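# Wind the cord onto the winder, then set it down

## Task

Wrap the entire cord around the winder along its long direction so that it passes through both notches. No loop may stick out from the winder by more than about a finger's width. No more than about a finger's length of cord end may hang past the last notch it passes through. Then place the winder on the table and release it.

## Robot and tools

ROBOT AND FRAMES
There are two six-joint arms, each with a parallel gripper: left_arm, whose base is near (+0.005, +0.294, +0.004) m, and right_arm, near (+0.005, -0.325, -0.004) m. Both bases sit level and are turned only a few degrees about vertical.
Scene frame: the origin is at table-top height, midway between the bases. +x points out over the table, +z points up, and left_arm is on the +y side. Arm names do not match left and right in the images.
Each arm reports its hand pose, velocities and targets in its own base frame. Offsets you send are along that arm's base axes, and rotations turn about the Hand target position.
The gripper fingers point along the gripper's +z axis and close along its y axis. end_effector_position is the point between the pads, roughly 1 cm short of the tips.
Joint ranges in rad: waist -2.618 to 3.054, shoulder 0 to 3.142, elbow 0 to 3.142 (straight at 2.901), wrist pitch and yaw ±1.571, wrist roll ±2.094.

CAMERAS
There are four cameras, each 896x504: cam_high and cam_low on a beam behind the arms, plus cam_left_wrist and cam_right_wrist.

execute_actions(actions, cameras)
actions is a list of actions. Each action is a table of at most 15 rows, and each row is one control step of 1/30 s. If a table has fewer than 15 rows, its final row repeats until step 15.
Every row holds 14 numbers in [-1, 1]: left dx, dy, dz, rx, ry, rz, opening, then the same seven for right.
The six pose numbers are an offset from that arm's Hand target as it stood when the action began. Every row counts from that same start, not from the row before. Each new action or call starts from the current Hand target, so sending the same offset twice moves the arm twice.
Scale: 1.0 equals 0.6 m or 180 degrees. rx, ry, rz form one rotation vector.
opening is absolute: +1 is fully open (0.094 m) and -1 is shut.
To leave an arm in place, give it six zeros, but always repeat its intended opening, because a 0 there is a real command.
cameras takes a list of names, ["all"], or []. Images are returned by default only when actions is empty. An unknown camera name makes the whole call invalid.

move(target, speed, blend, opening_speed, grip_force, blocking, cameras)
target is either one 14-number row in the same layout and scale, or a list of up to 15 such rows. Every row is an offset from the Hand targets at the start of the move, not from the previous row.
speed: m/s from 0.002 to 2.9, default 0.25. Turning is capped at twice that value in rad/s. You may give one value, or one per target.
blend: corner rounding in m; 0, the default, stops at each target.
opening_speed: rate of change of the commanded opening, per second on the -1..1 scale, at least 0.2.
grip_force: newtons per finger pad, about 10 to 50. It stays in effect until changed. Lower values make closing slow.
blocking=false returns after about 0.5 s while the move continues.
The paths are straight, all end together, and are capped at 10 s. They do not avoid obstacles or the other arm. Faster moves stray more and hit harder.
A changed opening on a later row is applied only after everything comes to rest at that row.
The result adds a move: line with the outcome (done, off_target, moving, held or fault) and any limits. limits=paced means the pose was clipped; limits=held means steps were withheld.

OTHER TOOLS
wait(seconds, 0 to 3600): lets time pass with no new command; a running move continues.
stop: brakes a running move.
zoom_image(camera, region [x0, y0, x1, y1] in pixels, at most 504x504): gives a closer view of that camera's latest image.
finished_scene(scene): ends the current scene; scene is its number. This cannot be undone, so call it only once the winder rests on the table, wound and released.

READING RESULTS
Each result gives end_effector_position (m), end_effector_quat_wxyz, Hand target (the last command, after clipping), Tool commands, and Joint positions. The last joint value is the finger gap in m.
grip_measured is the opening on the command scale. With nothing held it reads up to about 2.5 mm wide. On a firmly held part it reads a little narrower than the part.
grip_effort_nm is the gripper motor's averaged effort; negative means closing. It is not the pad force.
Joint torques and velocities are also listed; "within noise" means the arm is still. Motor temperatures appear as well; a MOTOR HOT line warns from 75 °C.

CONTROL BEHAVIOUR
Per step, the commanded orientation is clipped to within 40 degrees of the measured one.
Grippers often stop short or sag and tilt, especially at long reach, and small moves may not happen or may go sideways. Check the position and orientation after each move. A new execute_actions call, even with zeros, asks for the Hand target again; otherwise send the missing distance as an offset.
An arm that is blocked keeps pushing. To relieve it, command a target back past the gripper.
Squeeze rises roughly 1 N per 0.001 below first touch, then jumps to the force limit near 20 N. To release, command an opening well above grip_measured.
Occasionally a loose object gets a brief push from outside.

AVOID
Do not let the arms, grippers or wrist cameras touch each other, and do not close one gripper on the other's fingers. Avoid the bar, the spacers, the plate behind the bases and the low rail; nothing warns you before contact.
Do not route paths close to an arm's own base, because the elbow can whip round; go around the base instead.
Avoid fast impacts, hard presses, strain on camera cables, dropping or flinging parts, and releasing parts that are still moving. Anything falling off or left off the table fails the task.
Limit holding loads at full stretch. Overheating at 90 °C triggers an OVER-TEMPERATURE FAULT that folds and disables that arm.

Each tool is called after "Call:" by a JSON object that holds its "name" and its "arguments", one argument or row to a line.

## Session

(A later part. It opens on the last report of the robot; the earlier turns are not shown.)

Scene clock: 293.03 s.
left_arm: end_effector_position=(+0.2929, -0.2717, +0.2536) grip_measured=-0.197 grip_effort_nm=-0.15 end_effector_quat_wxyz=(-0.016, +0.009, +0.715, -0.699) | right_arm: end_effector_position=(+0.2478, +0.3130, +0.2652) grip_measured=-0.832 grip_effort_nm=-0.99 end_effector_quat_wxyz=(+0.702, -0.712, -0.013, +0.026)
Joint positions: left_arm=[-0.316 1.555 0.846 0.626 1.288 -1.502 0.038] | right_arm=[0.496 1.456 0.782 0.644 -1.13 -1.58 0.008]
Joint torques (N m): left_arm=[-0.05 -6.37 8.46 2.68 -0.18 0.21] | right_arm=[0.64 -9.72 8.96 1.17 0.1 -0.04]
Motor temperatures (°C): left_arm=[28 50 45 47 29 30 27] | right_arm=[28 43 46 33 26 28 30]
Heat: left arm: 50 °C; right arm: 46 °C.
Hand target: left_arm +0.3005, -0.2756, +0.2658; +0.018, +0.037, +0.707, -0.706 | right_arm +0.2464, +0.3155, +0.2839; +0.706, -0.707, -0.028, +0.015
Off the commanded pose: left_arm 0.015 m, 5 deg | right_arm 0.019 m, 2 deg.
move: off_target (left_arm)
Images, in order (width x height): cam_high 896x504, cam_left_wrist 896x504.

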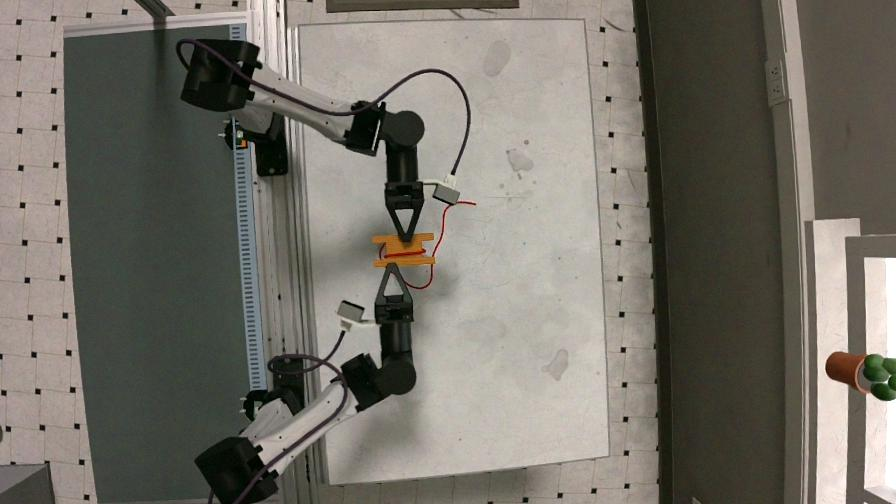

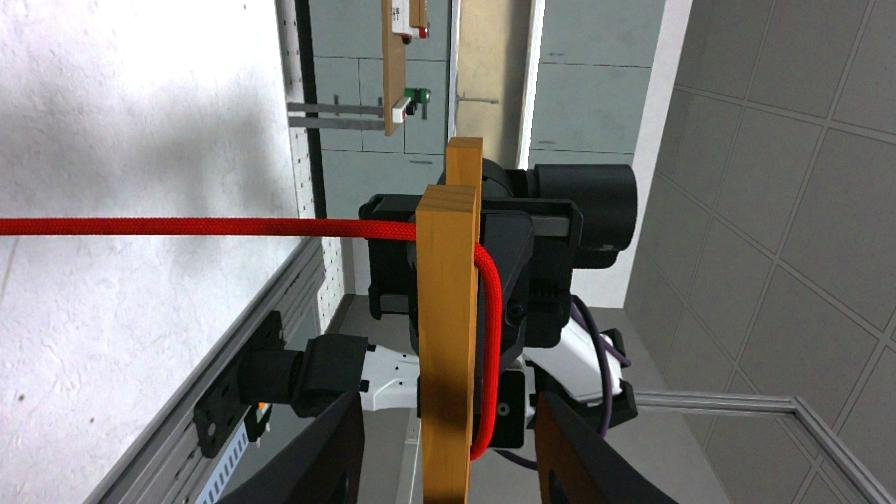

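Call:
{"name": "move", "arguments": {
  "target": [
    [-0.005, 0.0067, -0.002, 0, 0, 0, -0.2, 0, 0, 0, 0, 0, 0, -0.88],
    [-0.005, 0.0067, -0.002, 0, 0, 0, -0.88, 0, 0, 0, 0, 0, 0, -0.88]
  ],
  "speed": 0.1,
  "opening_speed": 0.6,
  "cameras": ["cam_left_wrist", "cam_high", "cam_right_wrist"]
}}

Call:
{"name": "zoom_image", "arguments": {
  "camera": "cam_high",
  "region": [350, 200, 470, 290]
}}

Scene clock: 297.90 s.
left_arm: end_effector_position=(+0.2930, -0.2717, +0.2547) grip_measured=-0.831 grip_effort_nm=-1.04 end_effector_quat_wxyz=(-0.012, +0.013, +0.714, -0.700) | right_arm: end_effector_position=(+0.2478, +0.3130, +0.2657) grip_measured=-0.832 grip_effort_nm=-0.99 end_effector_quat_wxyz=(+0.702, -0.711, -0.015, +0.025)
Joint positions: left_arm=[-0.316 1.555 0.846 0.635 1.288 -1.499 0.008] | right_arm=[0.496 1.456 0.783 0.643 -1.13 -1.583 0.008]
Joint torques (N m): left_arm=[0.73 -7.38 7.19 2.62 -0.09 0.18] | right_arm=[0.64 -9.63 8.9 1.18 0.1 -0.04]
Heat: left arm: 50 °C; right arm: 47 °C.
Hand target: left_arm +0.2974, -0.2716, +0.2646; +0.018, +0.037, +0.707, -0.706 | right_arm +0.2464, +0.3155, +0.2838; +0.706, -0.707, -0.028, +0.015
Off the commanded pose: left_arm 0.011 m, 4 deg | right_arm 0.018 m, 2 deg.
move: off_target (left_arm); target 2's new opening was sent with left_arm's hand 0.012 m and 5 deg from that target
Images, in order (width x height): cam_high 896x504, cam_left_wrist 896x504, cam_right_wrist 896x504.

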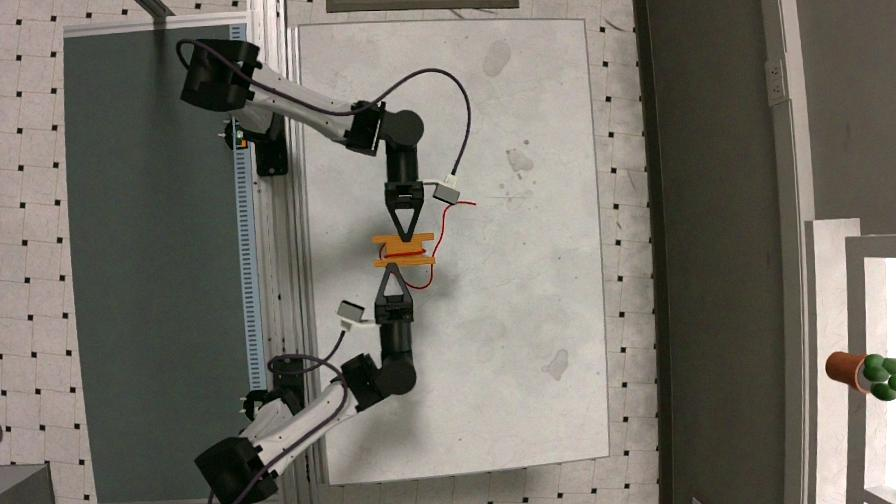

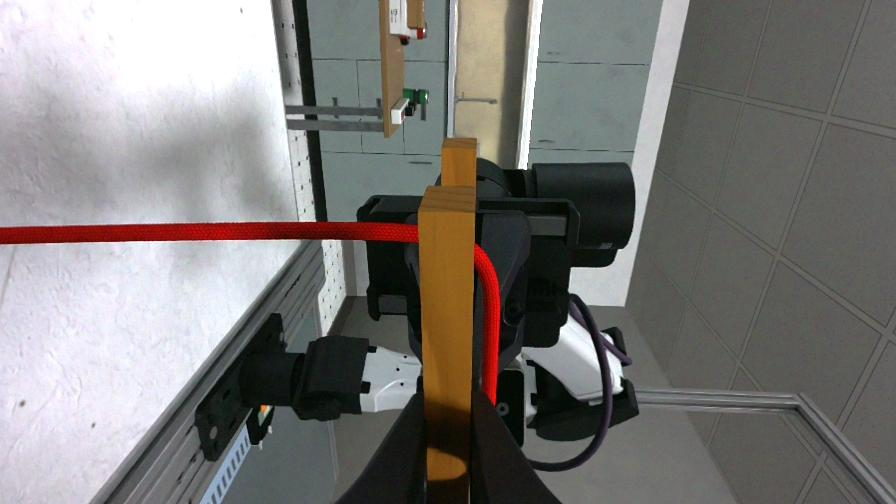

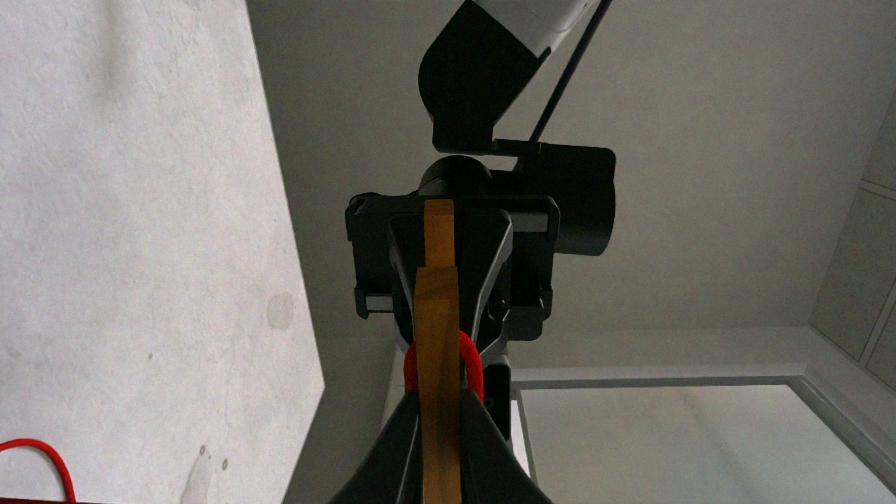

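Scaled by 4.200 from the camera's image (finer frame: 1280x720).

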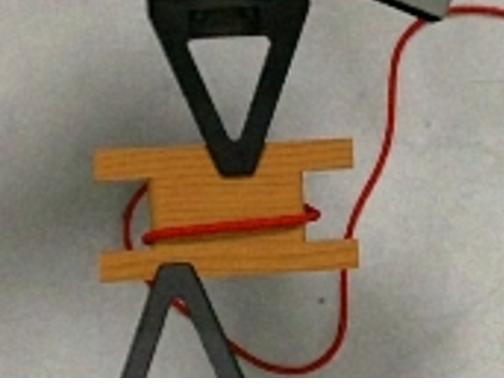

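Call:
{"name": "move", "arguments": {
  "target": [
    [0,0,0,0,0,0,-0.88, 0,0,0,0,0,0,-0.2],
    [0,0,0,0,0,0,-0.88, 0.006,-0.0998,0,0,0,0,-0.2],
    [0,0,0,-0.014,-0.5,0,-0.88, 0.02,-0.14,0,0.0362,0.5056,-0.0656,-0.2],
    [0,0,0,-0.028,-0.999,0,-0.88, 0.0263,-0.1573,0,0.2011,0.9851,0.0014,-0.2]
  ],
  "speed": [0.2, 0.2, 0.5, 0.5],
  "blend": [0, 0, 0.3, 0],
  "cameras": ["all"]
}}

Scene clock: 315.73 s.
left_arm: end_effector_position=(+0.2976, -0.2732, +0.2502) grip_measured=-0.836 grip_effort_nm=-1.04 end_effector_quat_wxyz=(+0.706, +0.708, -0.020, -0.003) | right_arm: end_effector_position=(+0.2634, +0.2213, +0.2944) grip_measured=-0.202 grip_effort_nm=0.14 end_effector_quat_wxyz=(+0.174, +0.142, +0.682, +0.696)
Joint positions: left_arm=[-0.316 1.596 0.831 0.758 1.287 1.601 0.008] | right_arm=[0.332 0.999 0.562 0.478 -0.788 1.561 0.037]
Joint torques (N m): left_arm=[0.73 -10.33 7.32 1.59 -0.11 0.15] | right_arm=[0.66 -4.57 5.33 1.38 0.19 0.07]
Heat: left arm: 50 °C; right arm: 48 °C.
Hand target: left_arm +0.2975, -0.2716, +0.2646; +0.708, +0.705, -0.037, +0.016 | right_arm +0.2622, +0.2210, +0.2839; +0.163, +0.162, +0.688, +0.688
Off the commanded pose: left_arm 0.015 m, 3 deg | right_arm 0.011 m, 3 deg.
move: off_target (left_arm, right_arm)

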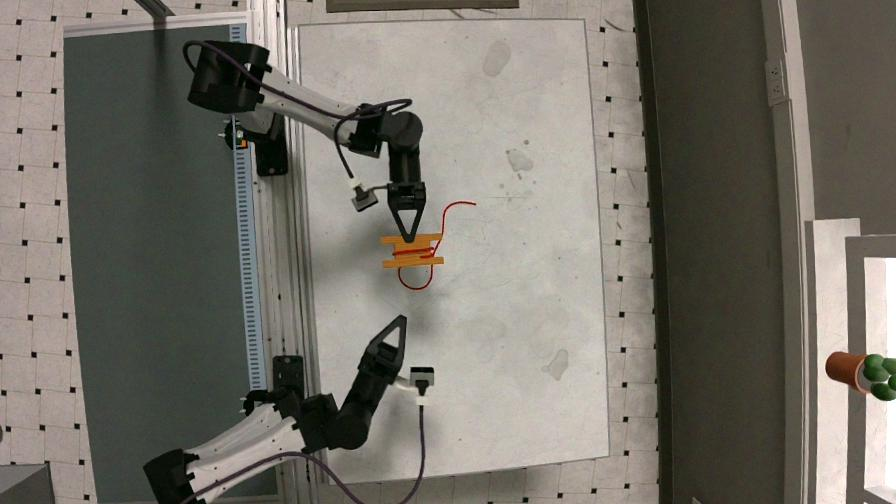

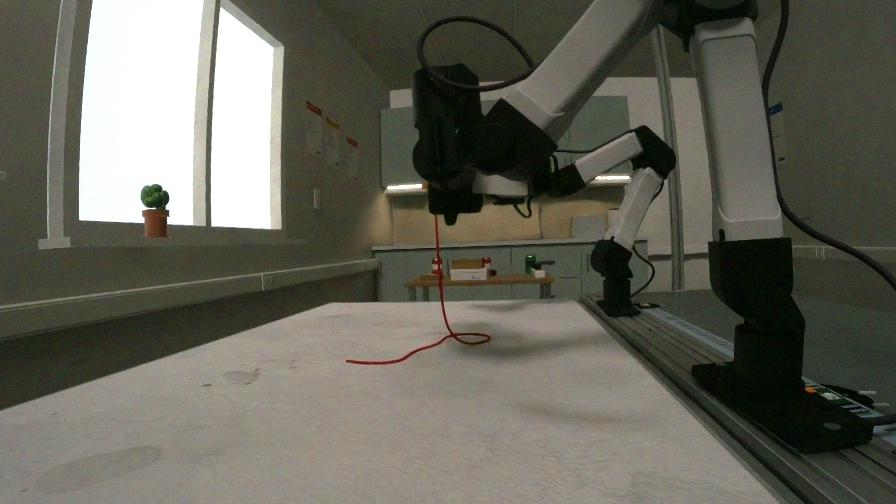

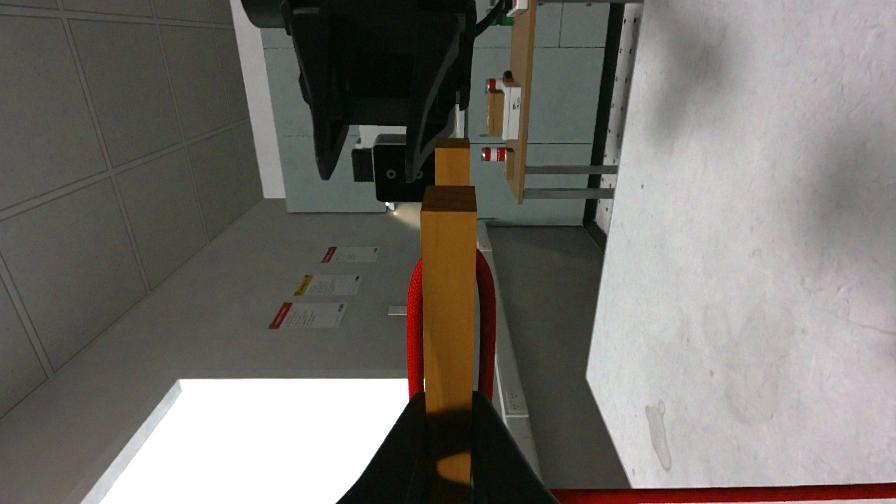

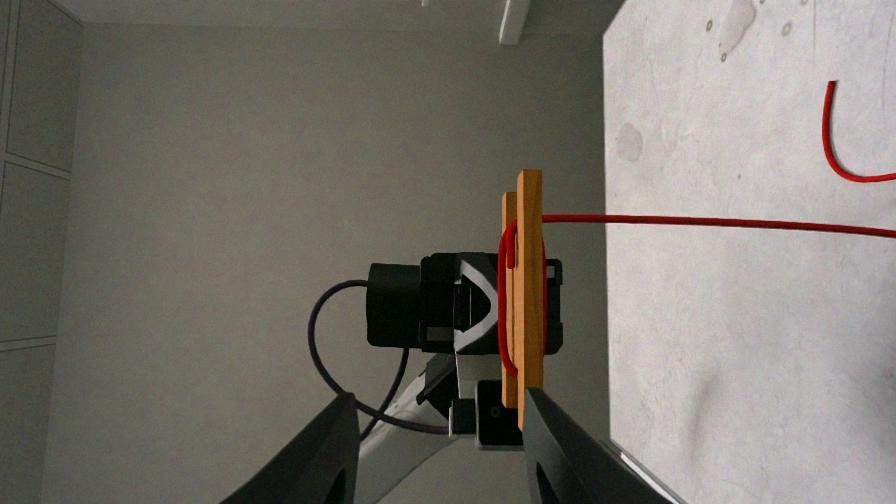

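Call:
{"name": "zoom_image", "arguments": {
  "camera": "cam_high",
  "region": [350, 200, 470, 290]
}}

Scaled by 4.200 from the camera's image (finer frame: 1280x720).

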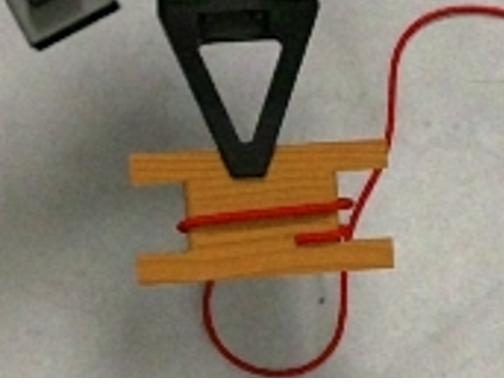

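Call:
{"name": "move", "arguments": {
  "target": [0, 0, 0, 0, 0, 0, -0.88, 0.0437, 0.123, -0.0298, 0, 0.008, 0.1667, -0.2],
  "speed": 0.2,
  "cameras": ["cam_high", "cam_right_wrist"]
}}

Call:
{"name": "zoom_image", "arguments": {
  "camera": "cam_high",
  "region": [350, 200, 470, 290]
}}

Scene clock: 325.87 s.
left_arm: end_effector_position=(+0.2975, -0.2732, +0.2495) grip_measured=-0.836 grip_effort_nm=-1.04 end_effector_quat_wxyz=(+0.706, +0.708, -0.019, -0.004) | right_arm: end_effector_position=(+0.2867, +0.2900, +0.2528) grip_measured=-0.202 grip_effort_nm=0.14 end_effector_quat_wxyz=(-0.041, +0.014, +0.718, +0.695)
Joint positions: left_arm=[-0.316 1.596 0.831 0.752 1.287 1.606 0.008] | right_arm=[0.377 1.556 0.854 0.61 -1.231 1.563 0.037]
Joint torques (N m): left_arm=[0.72 -10.45 7.42 1.6 -0.11 0.15] | right_arm=[0.62 -7.02 8.51 2.01 -0.16 0.06]
Heat: left arm: 50 °C; right arm: 47 °C.
Hand target: left_arm +0.2975, -0.2716, +0.2646; +0.708, +0.705, -0.037, +0.016 | right_arm +0.2884, +0.2949, +0.2661; -0.030, -0.014, +0.709, +0.705
Off the commanded pose: left_arm 0.015 m, 3 deg | right_arm 0.014 m, 4 deg.
move: off_target (right_arm)

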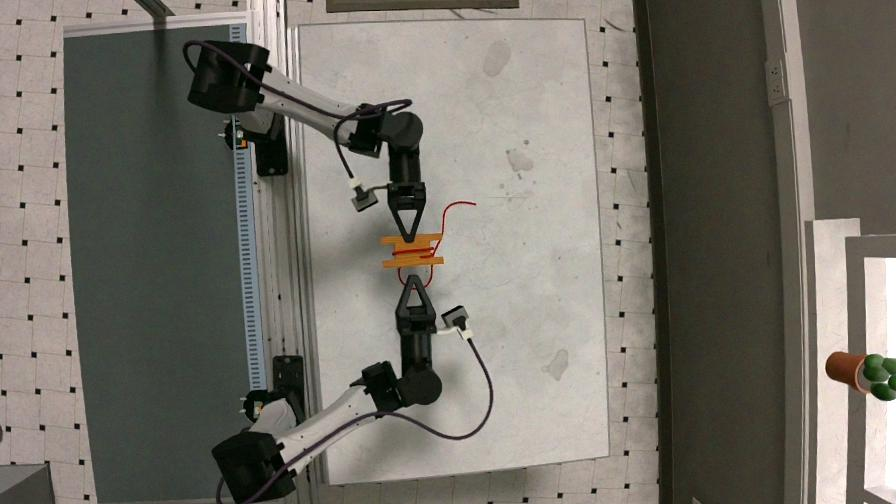

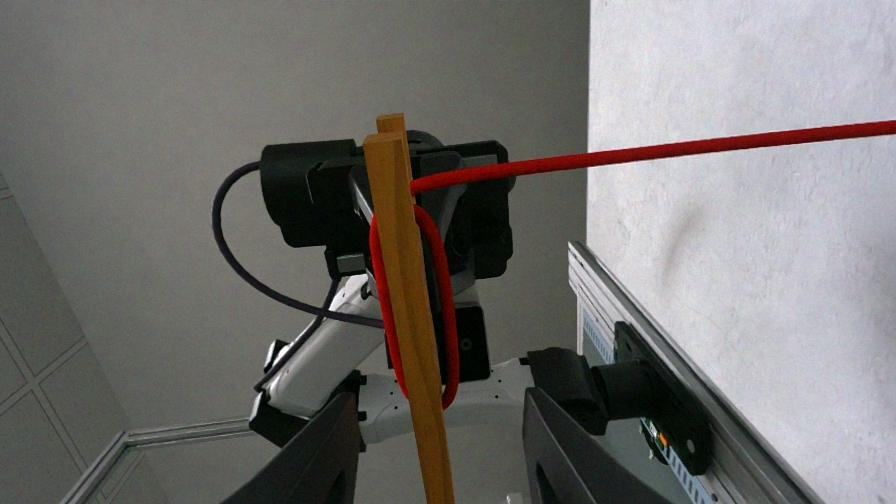

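Scaled by 4.200 from the camera's image (finer frame: 1280x720).

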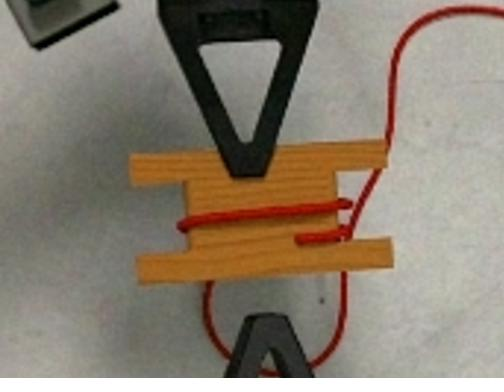

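Call:
{"name": "move", "arguments": {
  "target": [
    [0,0,0,0,0,0,-0.88, -0.0059,0.0432,0.0083,0.0023,-0.0388,0,-0.2],
    [0,0,0,0,0,0,-0.88, -0.0059,0.0432,0.0083,0.0023,-0.0388,0,-0.88]
  ],
  "speed": 0.12,
  "opening_speed": 0.6,
  "cameras": ["cam_high", "cam_right_wrist"]
}}

Call:
{"name": "zoom_image", "arguments": {
  "camera": "cam_high",
  "region": [350, 200, 470, 290]
}}

Scene clock: 332.67 s.
left_arm: end_effector_position=(+0.2972, -0.2731, +0.2503) grip_measured=-0.836 grip_effort_nm=-1.04 end_effector_quat_wxyz=(+0.706, +0.708, -0.024, +0.001) | right_arm: end_effector_position=(+0.2792, +0.3155, +0.2592) grip_measured=-0.822 grip_effort_nm=-0.99 end_effector_quat_wxyz=(-0.012, -0.032, +0.716, +0.698)
Joint positions: left_arm=[-0.316 1.594 0.831 0.752 1.287 1.616 0.008] | right_arm=[0.455 1.576 0.891 0.617 -1.178 1.48 0.008]
Joint torques (N m): left_arm=[0.73 -10.21 7.43 1.59 -0.11 0.11] | right_arm=[0.54 -7.24 8.66 1.92 0.12 -0.21]
Heat: left arm: 51 °C; right arm: 48 °C.
Hand target: left_arm +0.2975, -0.2716, +0.2645; +0.708, +0.705, -0.036, +0.016 | right_arm +0.2849, +0.3208, +0.2709; +0.014, -0.057, +0.707, +0.705
Off the commanded pose: left_arm 0.014 m, 2 deg | right_arm 0.014 m, 4 deg.
move: off_target (right_arm); target 2's new opening was sent with right_arm's hand 0.015 m and 5 deg from that target

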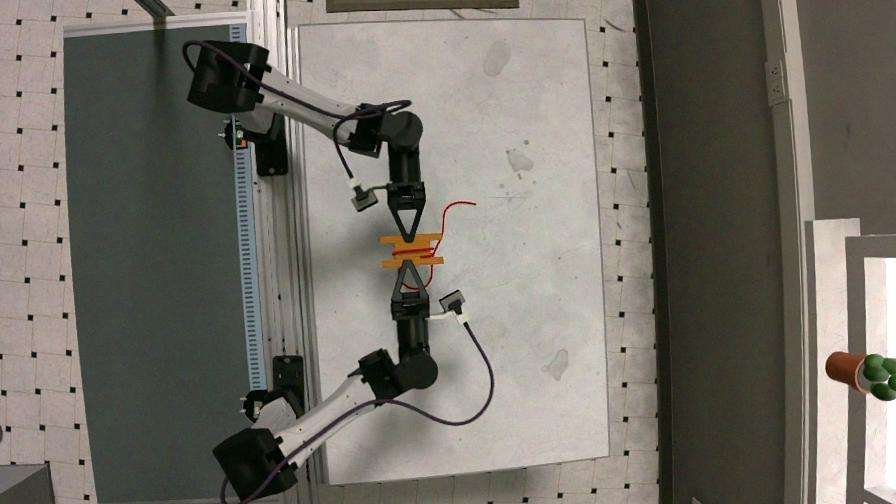

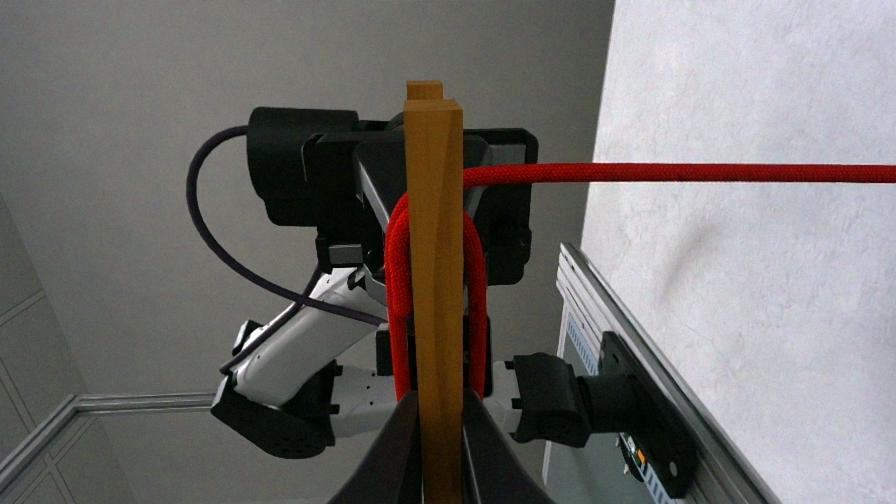

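Scaled by 4.200 from the camera's image (finer frame: 1280x720).

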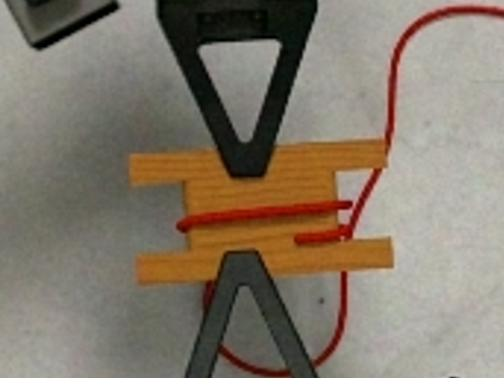

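Call:
{"name": "move", "arguments": {
  "target": [
    [0,0,0,0,0,0,-0.2, 0,0,0,0,0,0,-0.88],
    [0.0028,0.1,0,0,0,0,-0.2, 0,0,0,0,0,0,-0.88],
    [-0.02,0.135,0.01,-0.053,0.5219,0.0629,-0.2, 0,0,0,0.03,-0.499,0,-0.88],
    [-0.0457,0.1498,0.019,-0.2366,0.9943,-0.0113,-0.2, 0,0,0,0.0593,-0.987,0,-0.88]
  ],
  "speed": [0.2, 0.2, 0.5, 0.5],
  "blend": [0, 0, 0.3, 0],
  "cameras": ["all"]
}}

Call:
{"name": "zoom_image", "arguments": {
  "camera": "cam_high",
  "region": [350, 200, 470, 290]
}}

Scene clock: 347.30 s.
left_arm: end_effector_position=(+0.2705, -0.1824, +0.2833) grip_measured=-0.203 grip_effort_nm=0.12 end_effector_quat_wxyz=(+0.180, -0.155, +0.684, -0.690) | right_arm: end_effector_position=(+0.2877, +0.3190, +0.2588) grip_measured=-0.827 grip_effort_nm=-0.99 end_effector_quat_wxyz=(+0.708, -0.705, -0.034, +0.004)
Joint positions: left_arm=[-0.146 0.976 0.52 0.486 0.946 -1.564 0.037] | right_arm=[0.455 1.625 0.893 0.739 -1.17 -1.608 0.008]
Joint torques (N m): left_arm=[-0.18 -3.95 5.16 2.03 -0.26 -0.08] | right_arm=[0.61 -11.36 7.41 1.14 0.12 -0.07]
Motor temperatures (°C): left_arm=[28 52 45 42 28 30 28] | right_arm=[28 43 48 35 26 28 30]
Heat: left arm: 52 °C; right arm: 48 °C.
Hand target: left_arm +0.2700, -0.1817, +0.2760; +0.174, -0.173, +0.685, -0.686 | right_arm +0.2849, +0.3208, +0.2709; +0.709, -0.704, -0.043, -0.002
Off the commanded pose: left_arm 0.007 m, 2 deg | right_arm 0.013 m, 1 deg.
move: off_target (right_arm)

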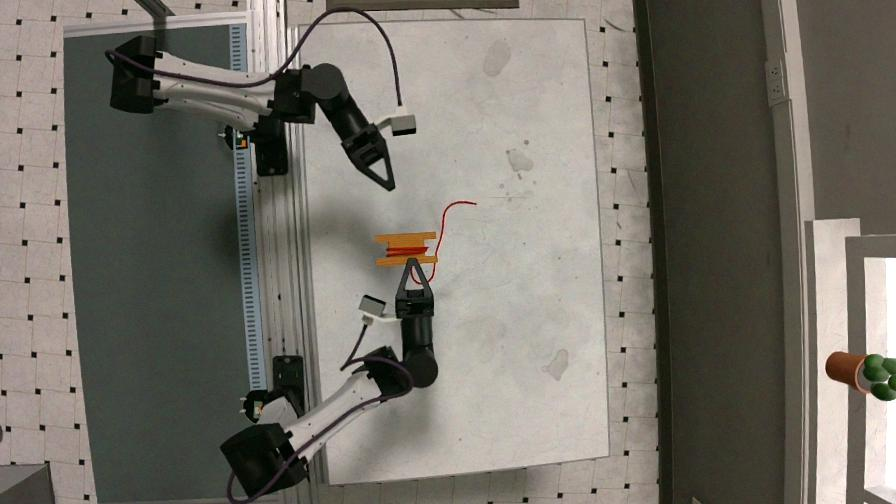

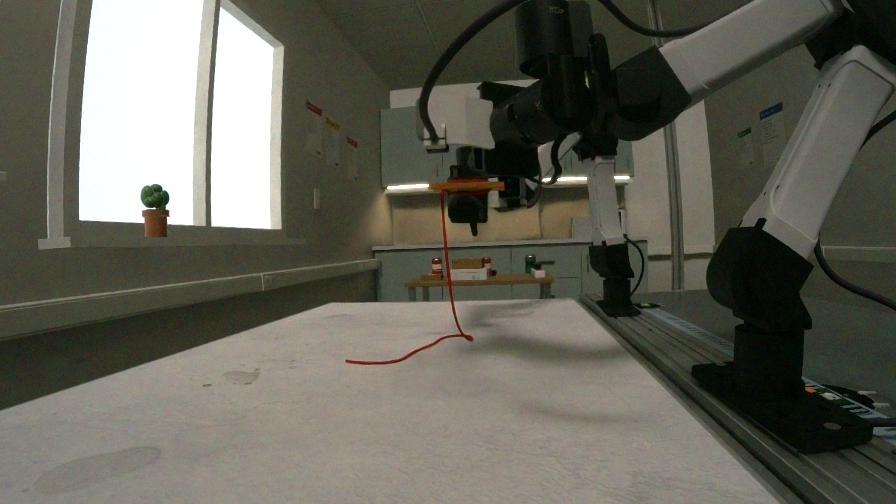

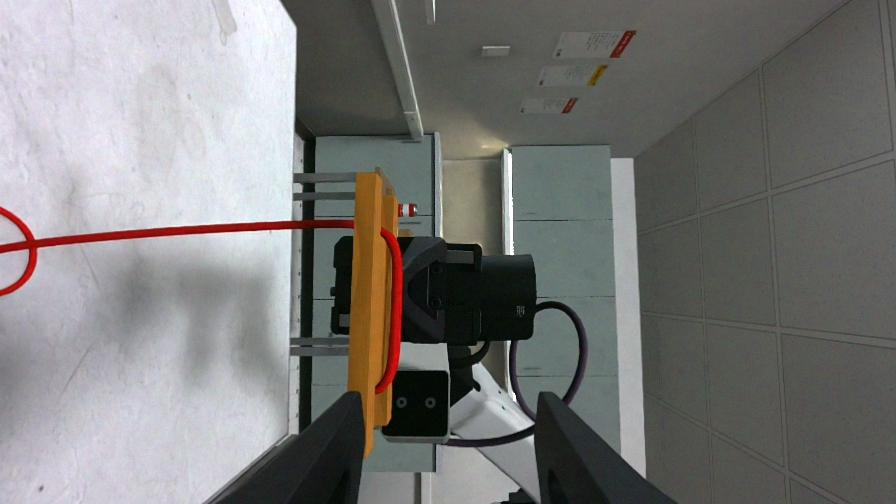

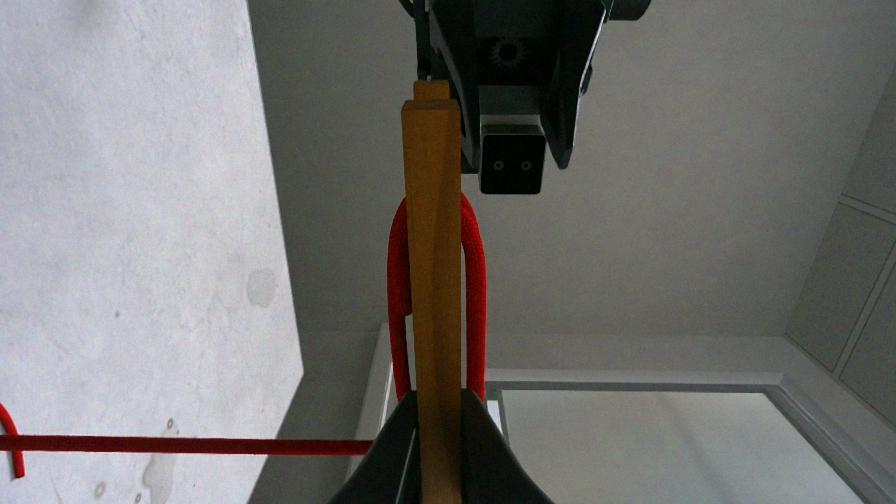

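Scaled by 4.200 from the camera's image (finer frame: 1280x720).

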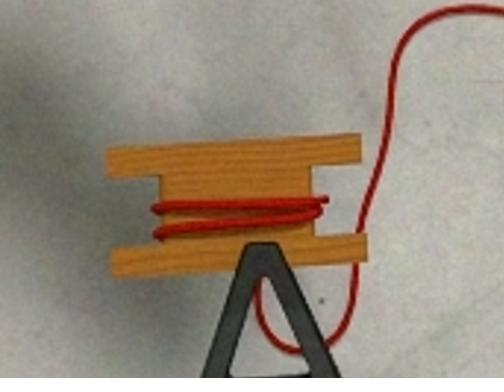

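Call:
{"name": "move", "arguments": {
  "target": [
    [0.0473,-0.0862,-0.0267,0.0108,-0.0402,-0.1665,-0.2, 0,0,0,0,0,0,-0.88],
    [0.0473,-0.1528,-0.0267,0.0108,-0.0402,-0.1665,-0.2, 0,0,0,0,0,0,-0.88]
  ],
  "speed": [0.25, 0.12],
  "cameras": ["cam_high", "cam_left_wrist"]
}}

Call:
{"name": "zoom_image", "arguments": {
  "camera": "cam_high",
  "region": [350, 200, 470, 290]
}}

Scene clock: 357.87 s.
left_arm: end_effector_position=(+0.2912, -0.2687, +0.2469) grip_measured=-0.203 grip_effort_nm=0.12 end_effector_quat_wxyz=(+0.011, +0.035, +0.715, -0.698) | right_arm: end_effector_position=(+0.2877, +0.3190, +0.2586) grip_measured=-0.827 grip_effort_nm=-0.99 end_effector_quat_wxyz=(+0.708, -0.706, -0.034, +0.004)
Joint positions: left_arm=[-0.309 1.555 0.823 0.64 1.295 -1.416 0.037] | right_arm=[0.455 1.625 0.893 0.738 -1.17 -1.609 0.008]
Joint torques (N m): left_arm=[-0.27 -6.3 8.38 2.79 -0.18 -0.07] | right_arm=[0.58 -11.36 7.43 1.13 0.11 -0.06]
Heat: left arm: 49 °C; right arm: 48 °C.
Hand target: left_arm +0.2984, -0.2733, +0.2600; +0.037, +0.056, +0.706, -0.705 | right_arm +0.2849, +0.3208, +0.2709; +0.709, -0.704, -0.043, -0.002
Off the commanded pose: left_arm 0.016 m, 4 deg | right_arm 0.013 m, 1 deg.
move: off_target (left_arm)

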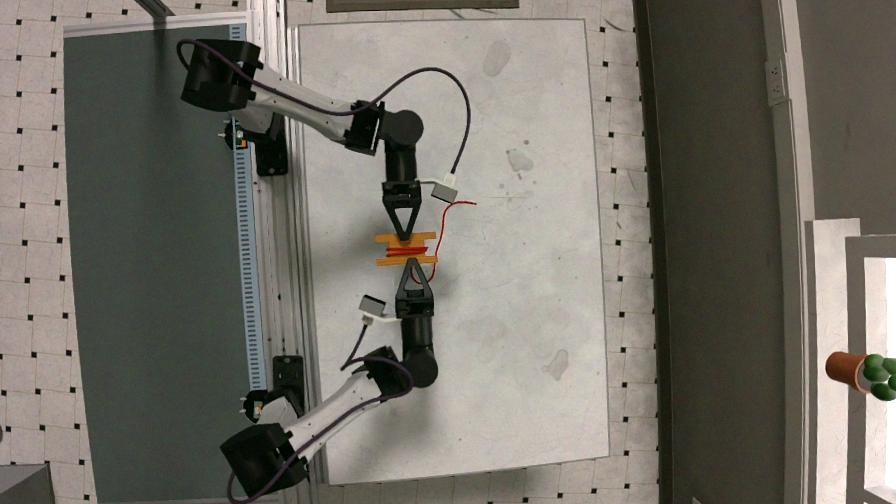

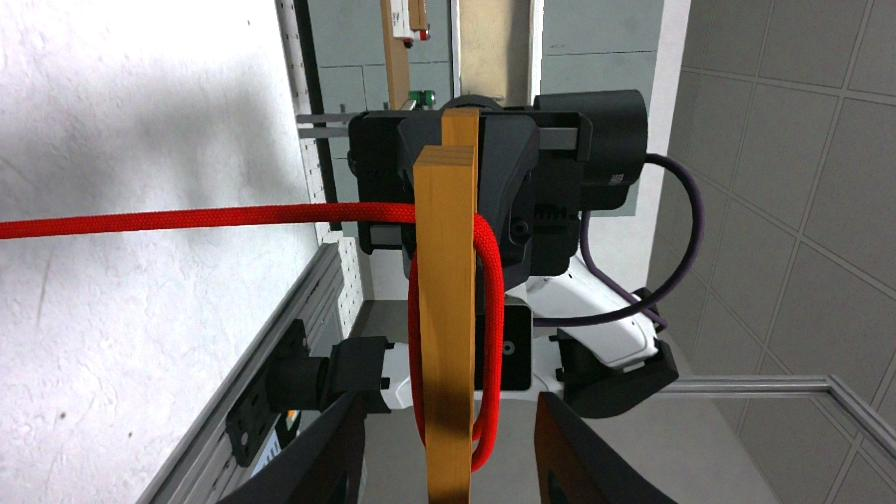

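Scaled by 4.200 from the camera's image (finer frame: 1280x720).

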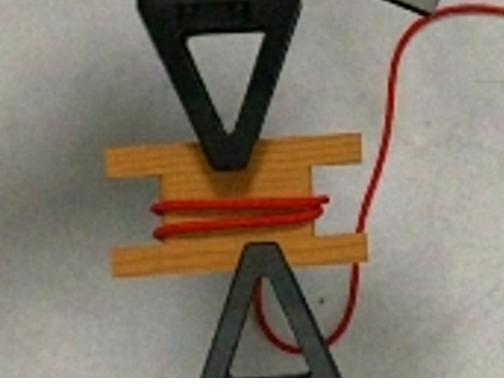

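Call:
{"name": "move", "arguments": {
  "target": [
    [0,0,0,0,0,0,-0.88, 0,0,0,0,0,0,-0.88],
    [0,0,0,0,0,0,-0.88, 0,0,0,0,0,0,-0.2],
    [0,0,0,0,0,0,-0.88, 0.006,-0.0998,0,0,0,0,-0.2],
    [0,0,0,-0.014,-0.5,0,-0.88, -0.02,-0.14,0.01,0.0362,0.5202,-0.0621,-0.2],
    [0,0,0,-0.0274,-0.978,0,-0.88, -0.0378,-0.1663,0.0217,0.2052,0.9984,0.0109,-0.2]
  ],
  "speed": [0.2, 0.2, 0.25, 0.6, 0.6],
  "blend": [0, 0, 0, 0.3, 0],
  "opening_speed": 1.0,
  "cameras": ["cam_high", "cam_right_wrist"]
}}

Call:
{"name": "zoom_image", "arguments": {
  "camera": "cam_high",
  "region": [350, 200, 470, 290]
}}

Scene clock: 372.97 s.
left_arm: end_effector_position=(+0.3003, -0.2718, +0.2451) grip_measured=-0.837 grip_effort_nm=-1.04 end_effector_quat_wxyz=(+0.706, +0.708, -0.012, -0.005) | right_arm: end_effector_position=(+0.2635, +0.2213, +0.2956) grip_measured=-0.202 grip_effort_nm=0.14 end_effector_quat_wxyz=(+0.174, +0.143, +0.681, +0.697)
Joint positions: left_arm=[-0.311 1.611 0.823 0.781 1.285 1.587 0.008] | right_arm=[0.333 0.998 0.564 0.478 -0.785 1.564 0.037]
Joint torques (N m): left_arm=[-0.18 -10.43 7.36 1.6 -0.13 0.16] | right_arm=[0.66 -4.56 5.18 1.38 0.19 0.06]
Heat: left arm: 49 °C; right arm: 47 °C.
Hand target: left_arm +0.2985, -0.2733, +0.2599; +0.708, +0.706, -0.032, +0.012 | right_arm +0.2622, +0.2210, +0.2838; +0.163, +0.163, +0.688, +0.688
Off the commanded pose: left_arm 0.015 m, 3 deg | right_arm 0.012 m, 3 deg.
move: off_target (left_arm, right_arm); target 2's new opening was sent with right_arm's hand 0.013 m and 1 deg from that target

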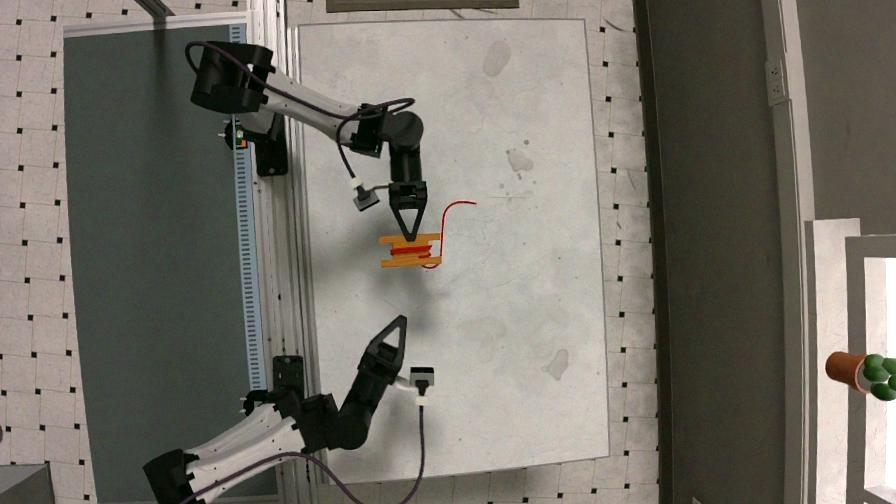

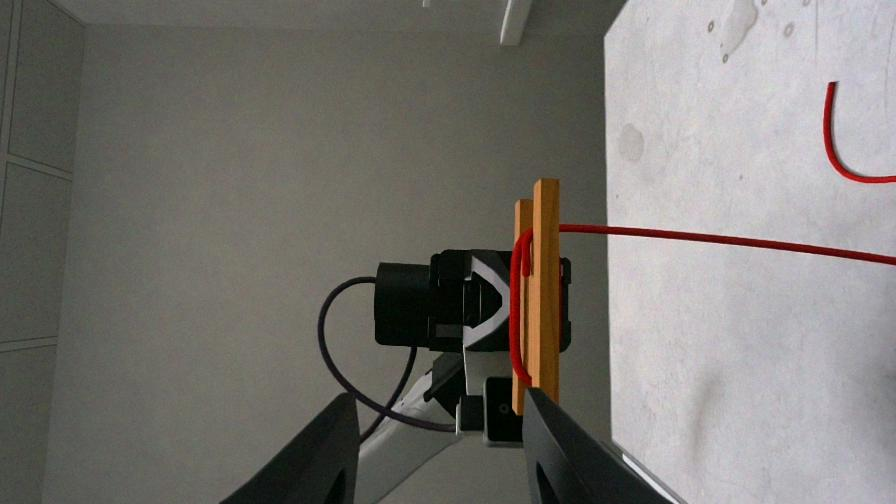

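Scaled by 4.200 from the camera's image (finer frame: 1280x720).

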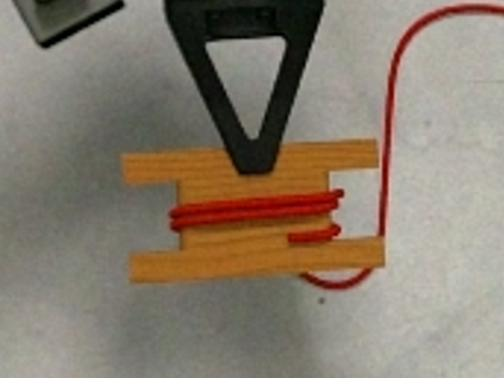

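Call:
{"name": "move", "arguments": {
  "target": [
    [0,0,0,0,0,0,-0.88, 0.0492,0.094,-0.0288,-0.0048,-0.0236,0.1665,-0.2],
    [0,0,0,0,0,0,-0.88, 0.0452,0.1605,-0.0288,-0.0048,-0.0236,0.1665,-0.2]
  ],
  "speed": [0.25, 0.12],
  "cameras": ["cam_high", "cam_right_wrist"]
}}

Call:
{"name": "zoom_image", "arguments": {
  "camera": "cam_high",
  "region": [350, 200, 470, 290]
}}

Scene clock: 379.27 s.
left_arm: end_effector_position=(+0.3003, -0.2718, +0.2442) grip_measured=-0.837 grip_effort_nm=-1.04 end_effector_quat_wxyz=(+0.706, +0.708, -0.011, -0.006) | right_arm: end_effector_position=(+0.2837, +0.3117, +0.2536) grip_measured=-0.202 grip_effort_nm=0.14 end_effector_quat_wxyz=(-0.016, -0.027, +0.715, +0.698)
Joint positions: left_arm=[-0.311 1.611 0.823 0.773 1.285 1.592 0.008] | right_arm=[0.439 1.595 0.884 0.643 -1.191 1.492 0.037]
Joint torques (N m): left_arm=[-0.18 -10.56 7.46 1.6 -0.13 0.15] | right_arm=[0.62 -7.38 8.57 2.02 0.11 0.01]
Heat: left arm: 51 °C; right arm: 47 °C.
Hand target: left_arm +0.2985, -0.2733, +0.2599; +0.708, +0.706, -0.032, +0.012 | right_arm +0.2893, +0.3174, +0.2667; +0.006, -0.047, +0.706, +0.707
Off the commanded pose: left_arm 0.016 m, 3 deg | right_arm 0.015 m, 4 deg.
move: off_target (right_arm)

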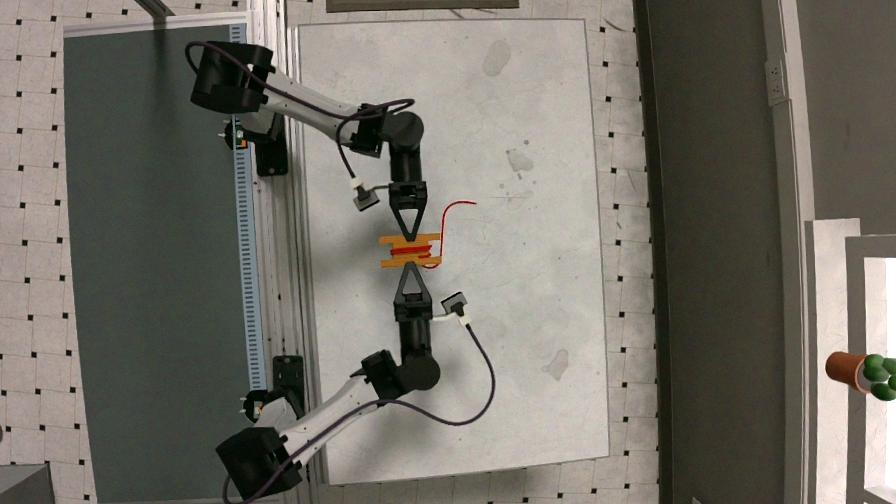

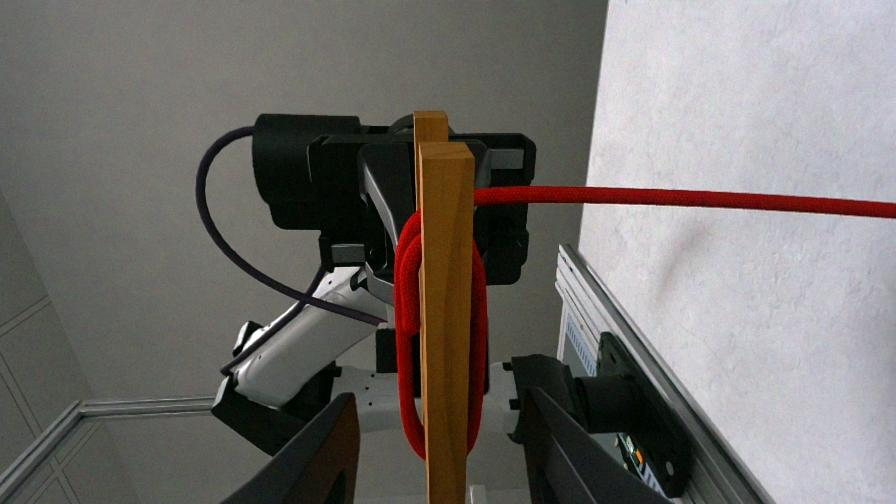

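Scaled by 4.200 from the camera's image (finer frame: 1280x720).

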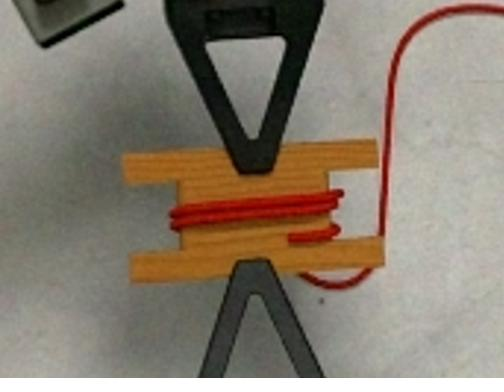

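Call:
{"name": "move", "arguments": {
  "target": [
    [0,0,0,0,0,0,-0.88, 0,0,0,0,0,0,-0.88],
    [0,0,0,0,0,0,-0.2, 0,0,0,0,0,0,-0.88],
    [0.0028,0.1,0,0,0,0,-0.2, 0,0,0,0,0,0,-0.88],
    [-0.02,0.135,0.01,-0.053,0.5185,0.0635,-0.2, 0,0,0,0.03,-0.499,0,-0.88],
    [-0.0473,0.1527,0.0267,-0.236,0.9915,-0.0091,-0.2, 0,0,0,0.059,-0.981,0,-0.88]
  ],
  "speed": [0.2, 0.2, 0.25, 0.6, 0.6],
  "blend": [0, 0, 0, 0.3, 0],
  "opening_speed": 1.0,
  "cameras": ["cam_high", "cam_left_wrist"]
}}

Call:
{"name": "zoom_image", "arguments": {
  "camera": "cam_high",
  "region": [350, 200, 470, 290]
}}

Scene clock: 393.03 s.
left_arm: end_effector_position=(+0.2724, -0.1812, +0.2732) grip_measured=-0.203 grip_effort_nm=0.12 end_effector_quat_wxyz=(+0.164, -0.180, +0.691, -0.681) | right_arm: end_effector_position=(+0.2908, +0.3147, +0.2495) grip_measured=-0.831 grip_effort_nm=-0.99 end_effector_quat_wxyz=(+0.704, -0.710, -0.014, +0.025)
Joint positions: left_arm=[-0.145 0.976 0.524 0.419 0.936 -1.562 0.037] | right_arm=[0.439 1.641 0.884 0.738 -1.187 -1.574 0.008]
Joint torques (N m): left_arm=[-0.25 -3.96 5.18 2.77 -0.22 -0.08] | right_arm=[0.62 -11.59 8.27 1.14 0.08 -0.08]
Heat: left arm: 51 °C; right arm: 49 °C.
Hand target: left_arm +0.2701, -0.1817, +0.2758; +0.173, -0.173, +0.686, -0.685 | right_arm +0.2893, +0.3174, +0.2667; +0.707, -0.707, -0.029, +0.014
Off the commanded pose: left_arm 0.004 m, 2 deg | right_arm 0.017 m, 2 deg.
move: off_target (right_arm); target 2's new opening was sent with left_arm's hand 0.015 m and 2 deg from that target

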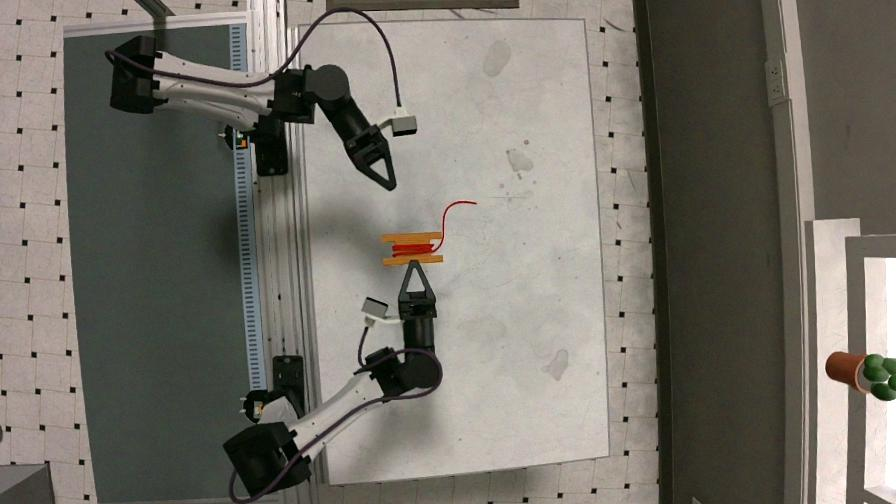

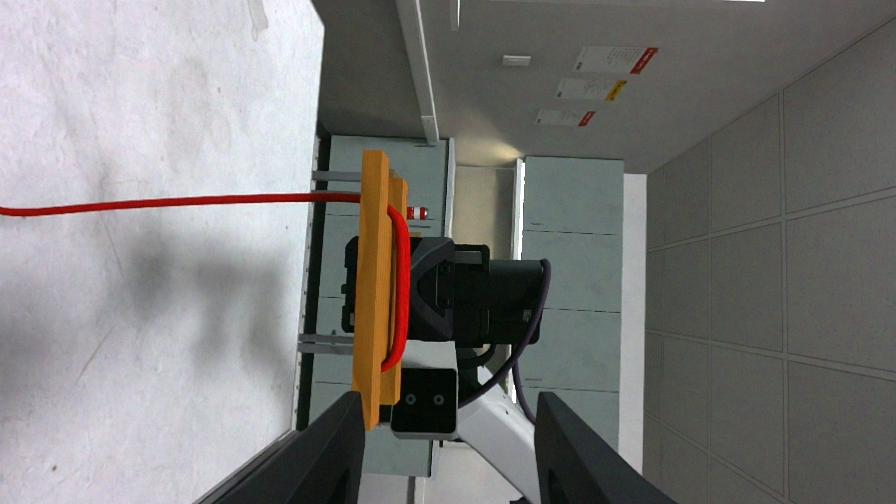

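Scaled by 4.200 from the camera's image (finer frame: 1280x720).

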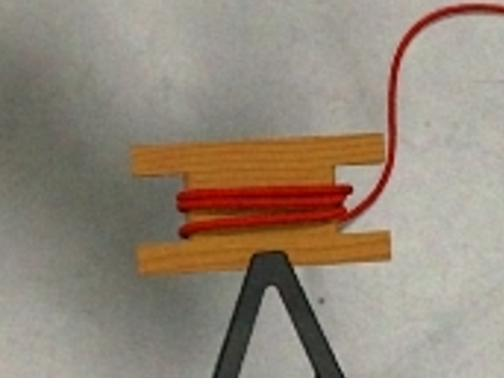

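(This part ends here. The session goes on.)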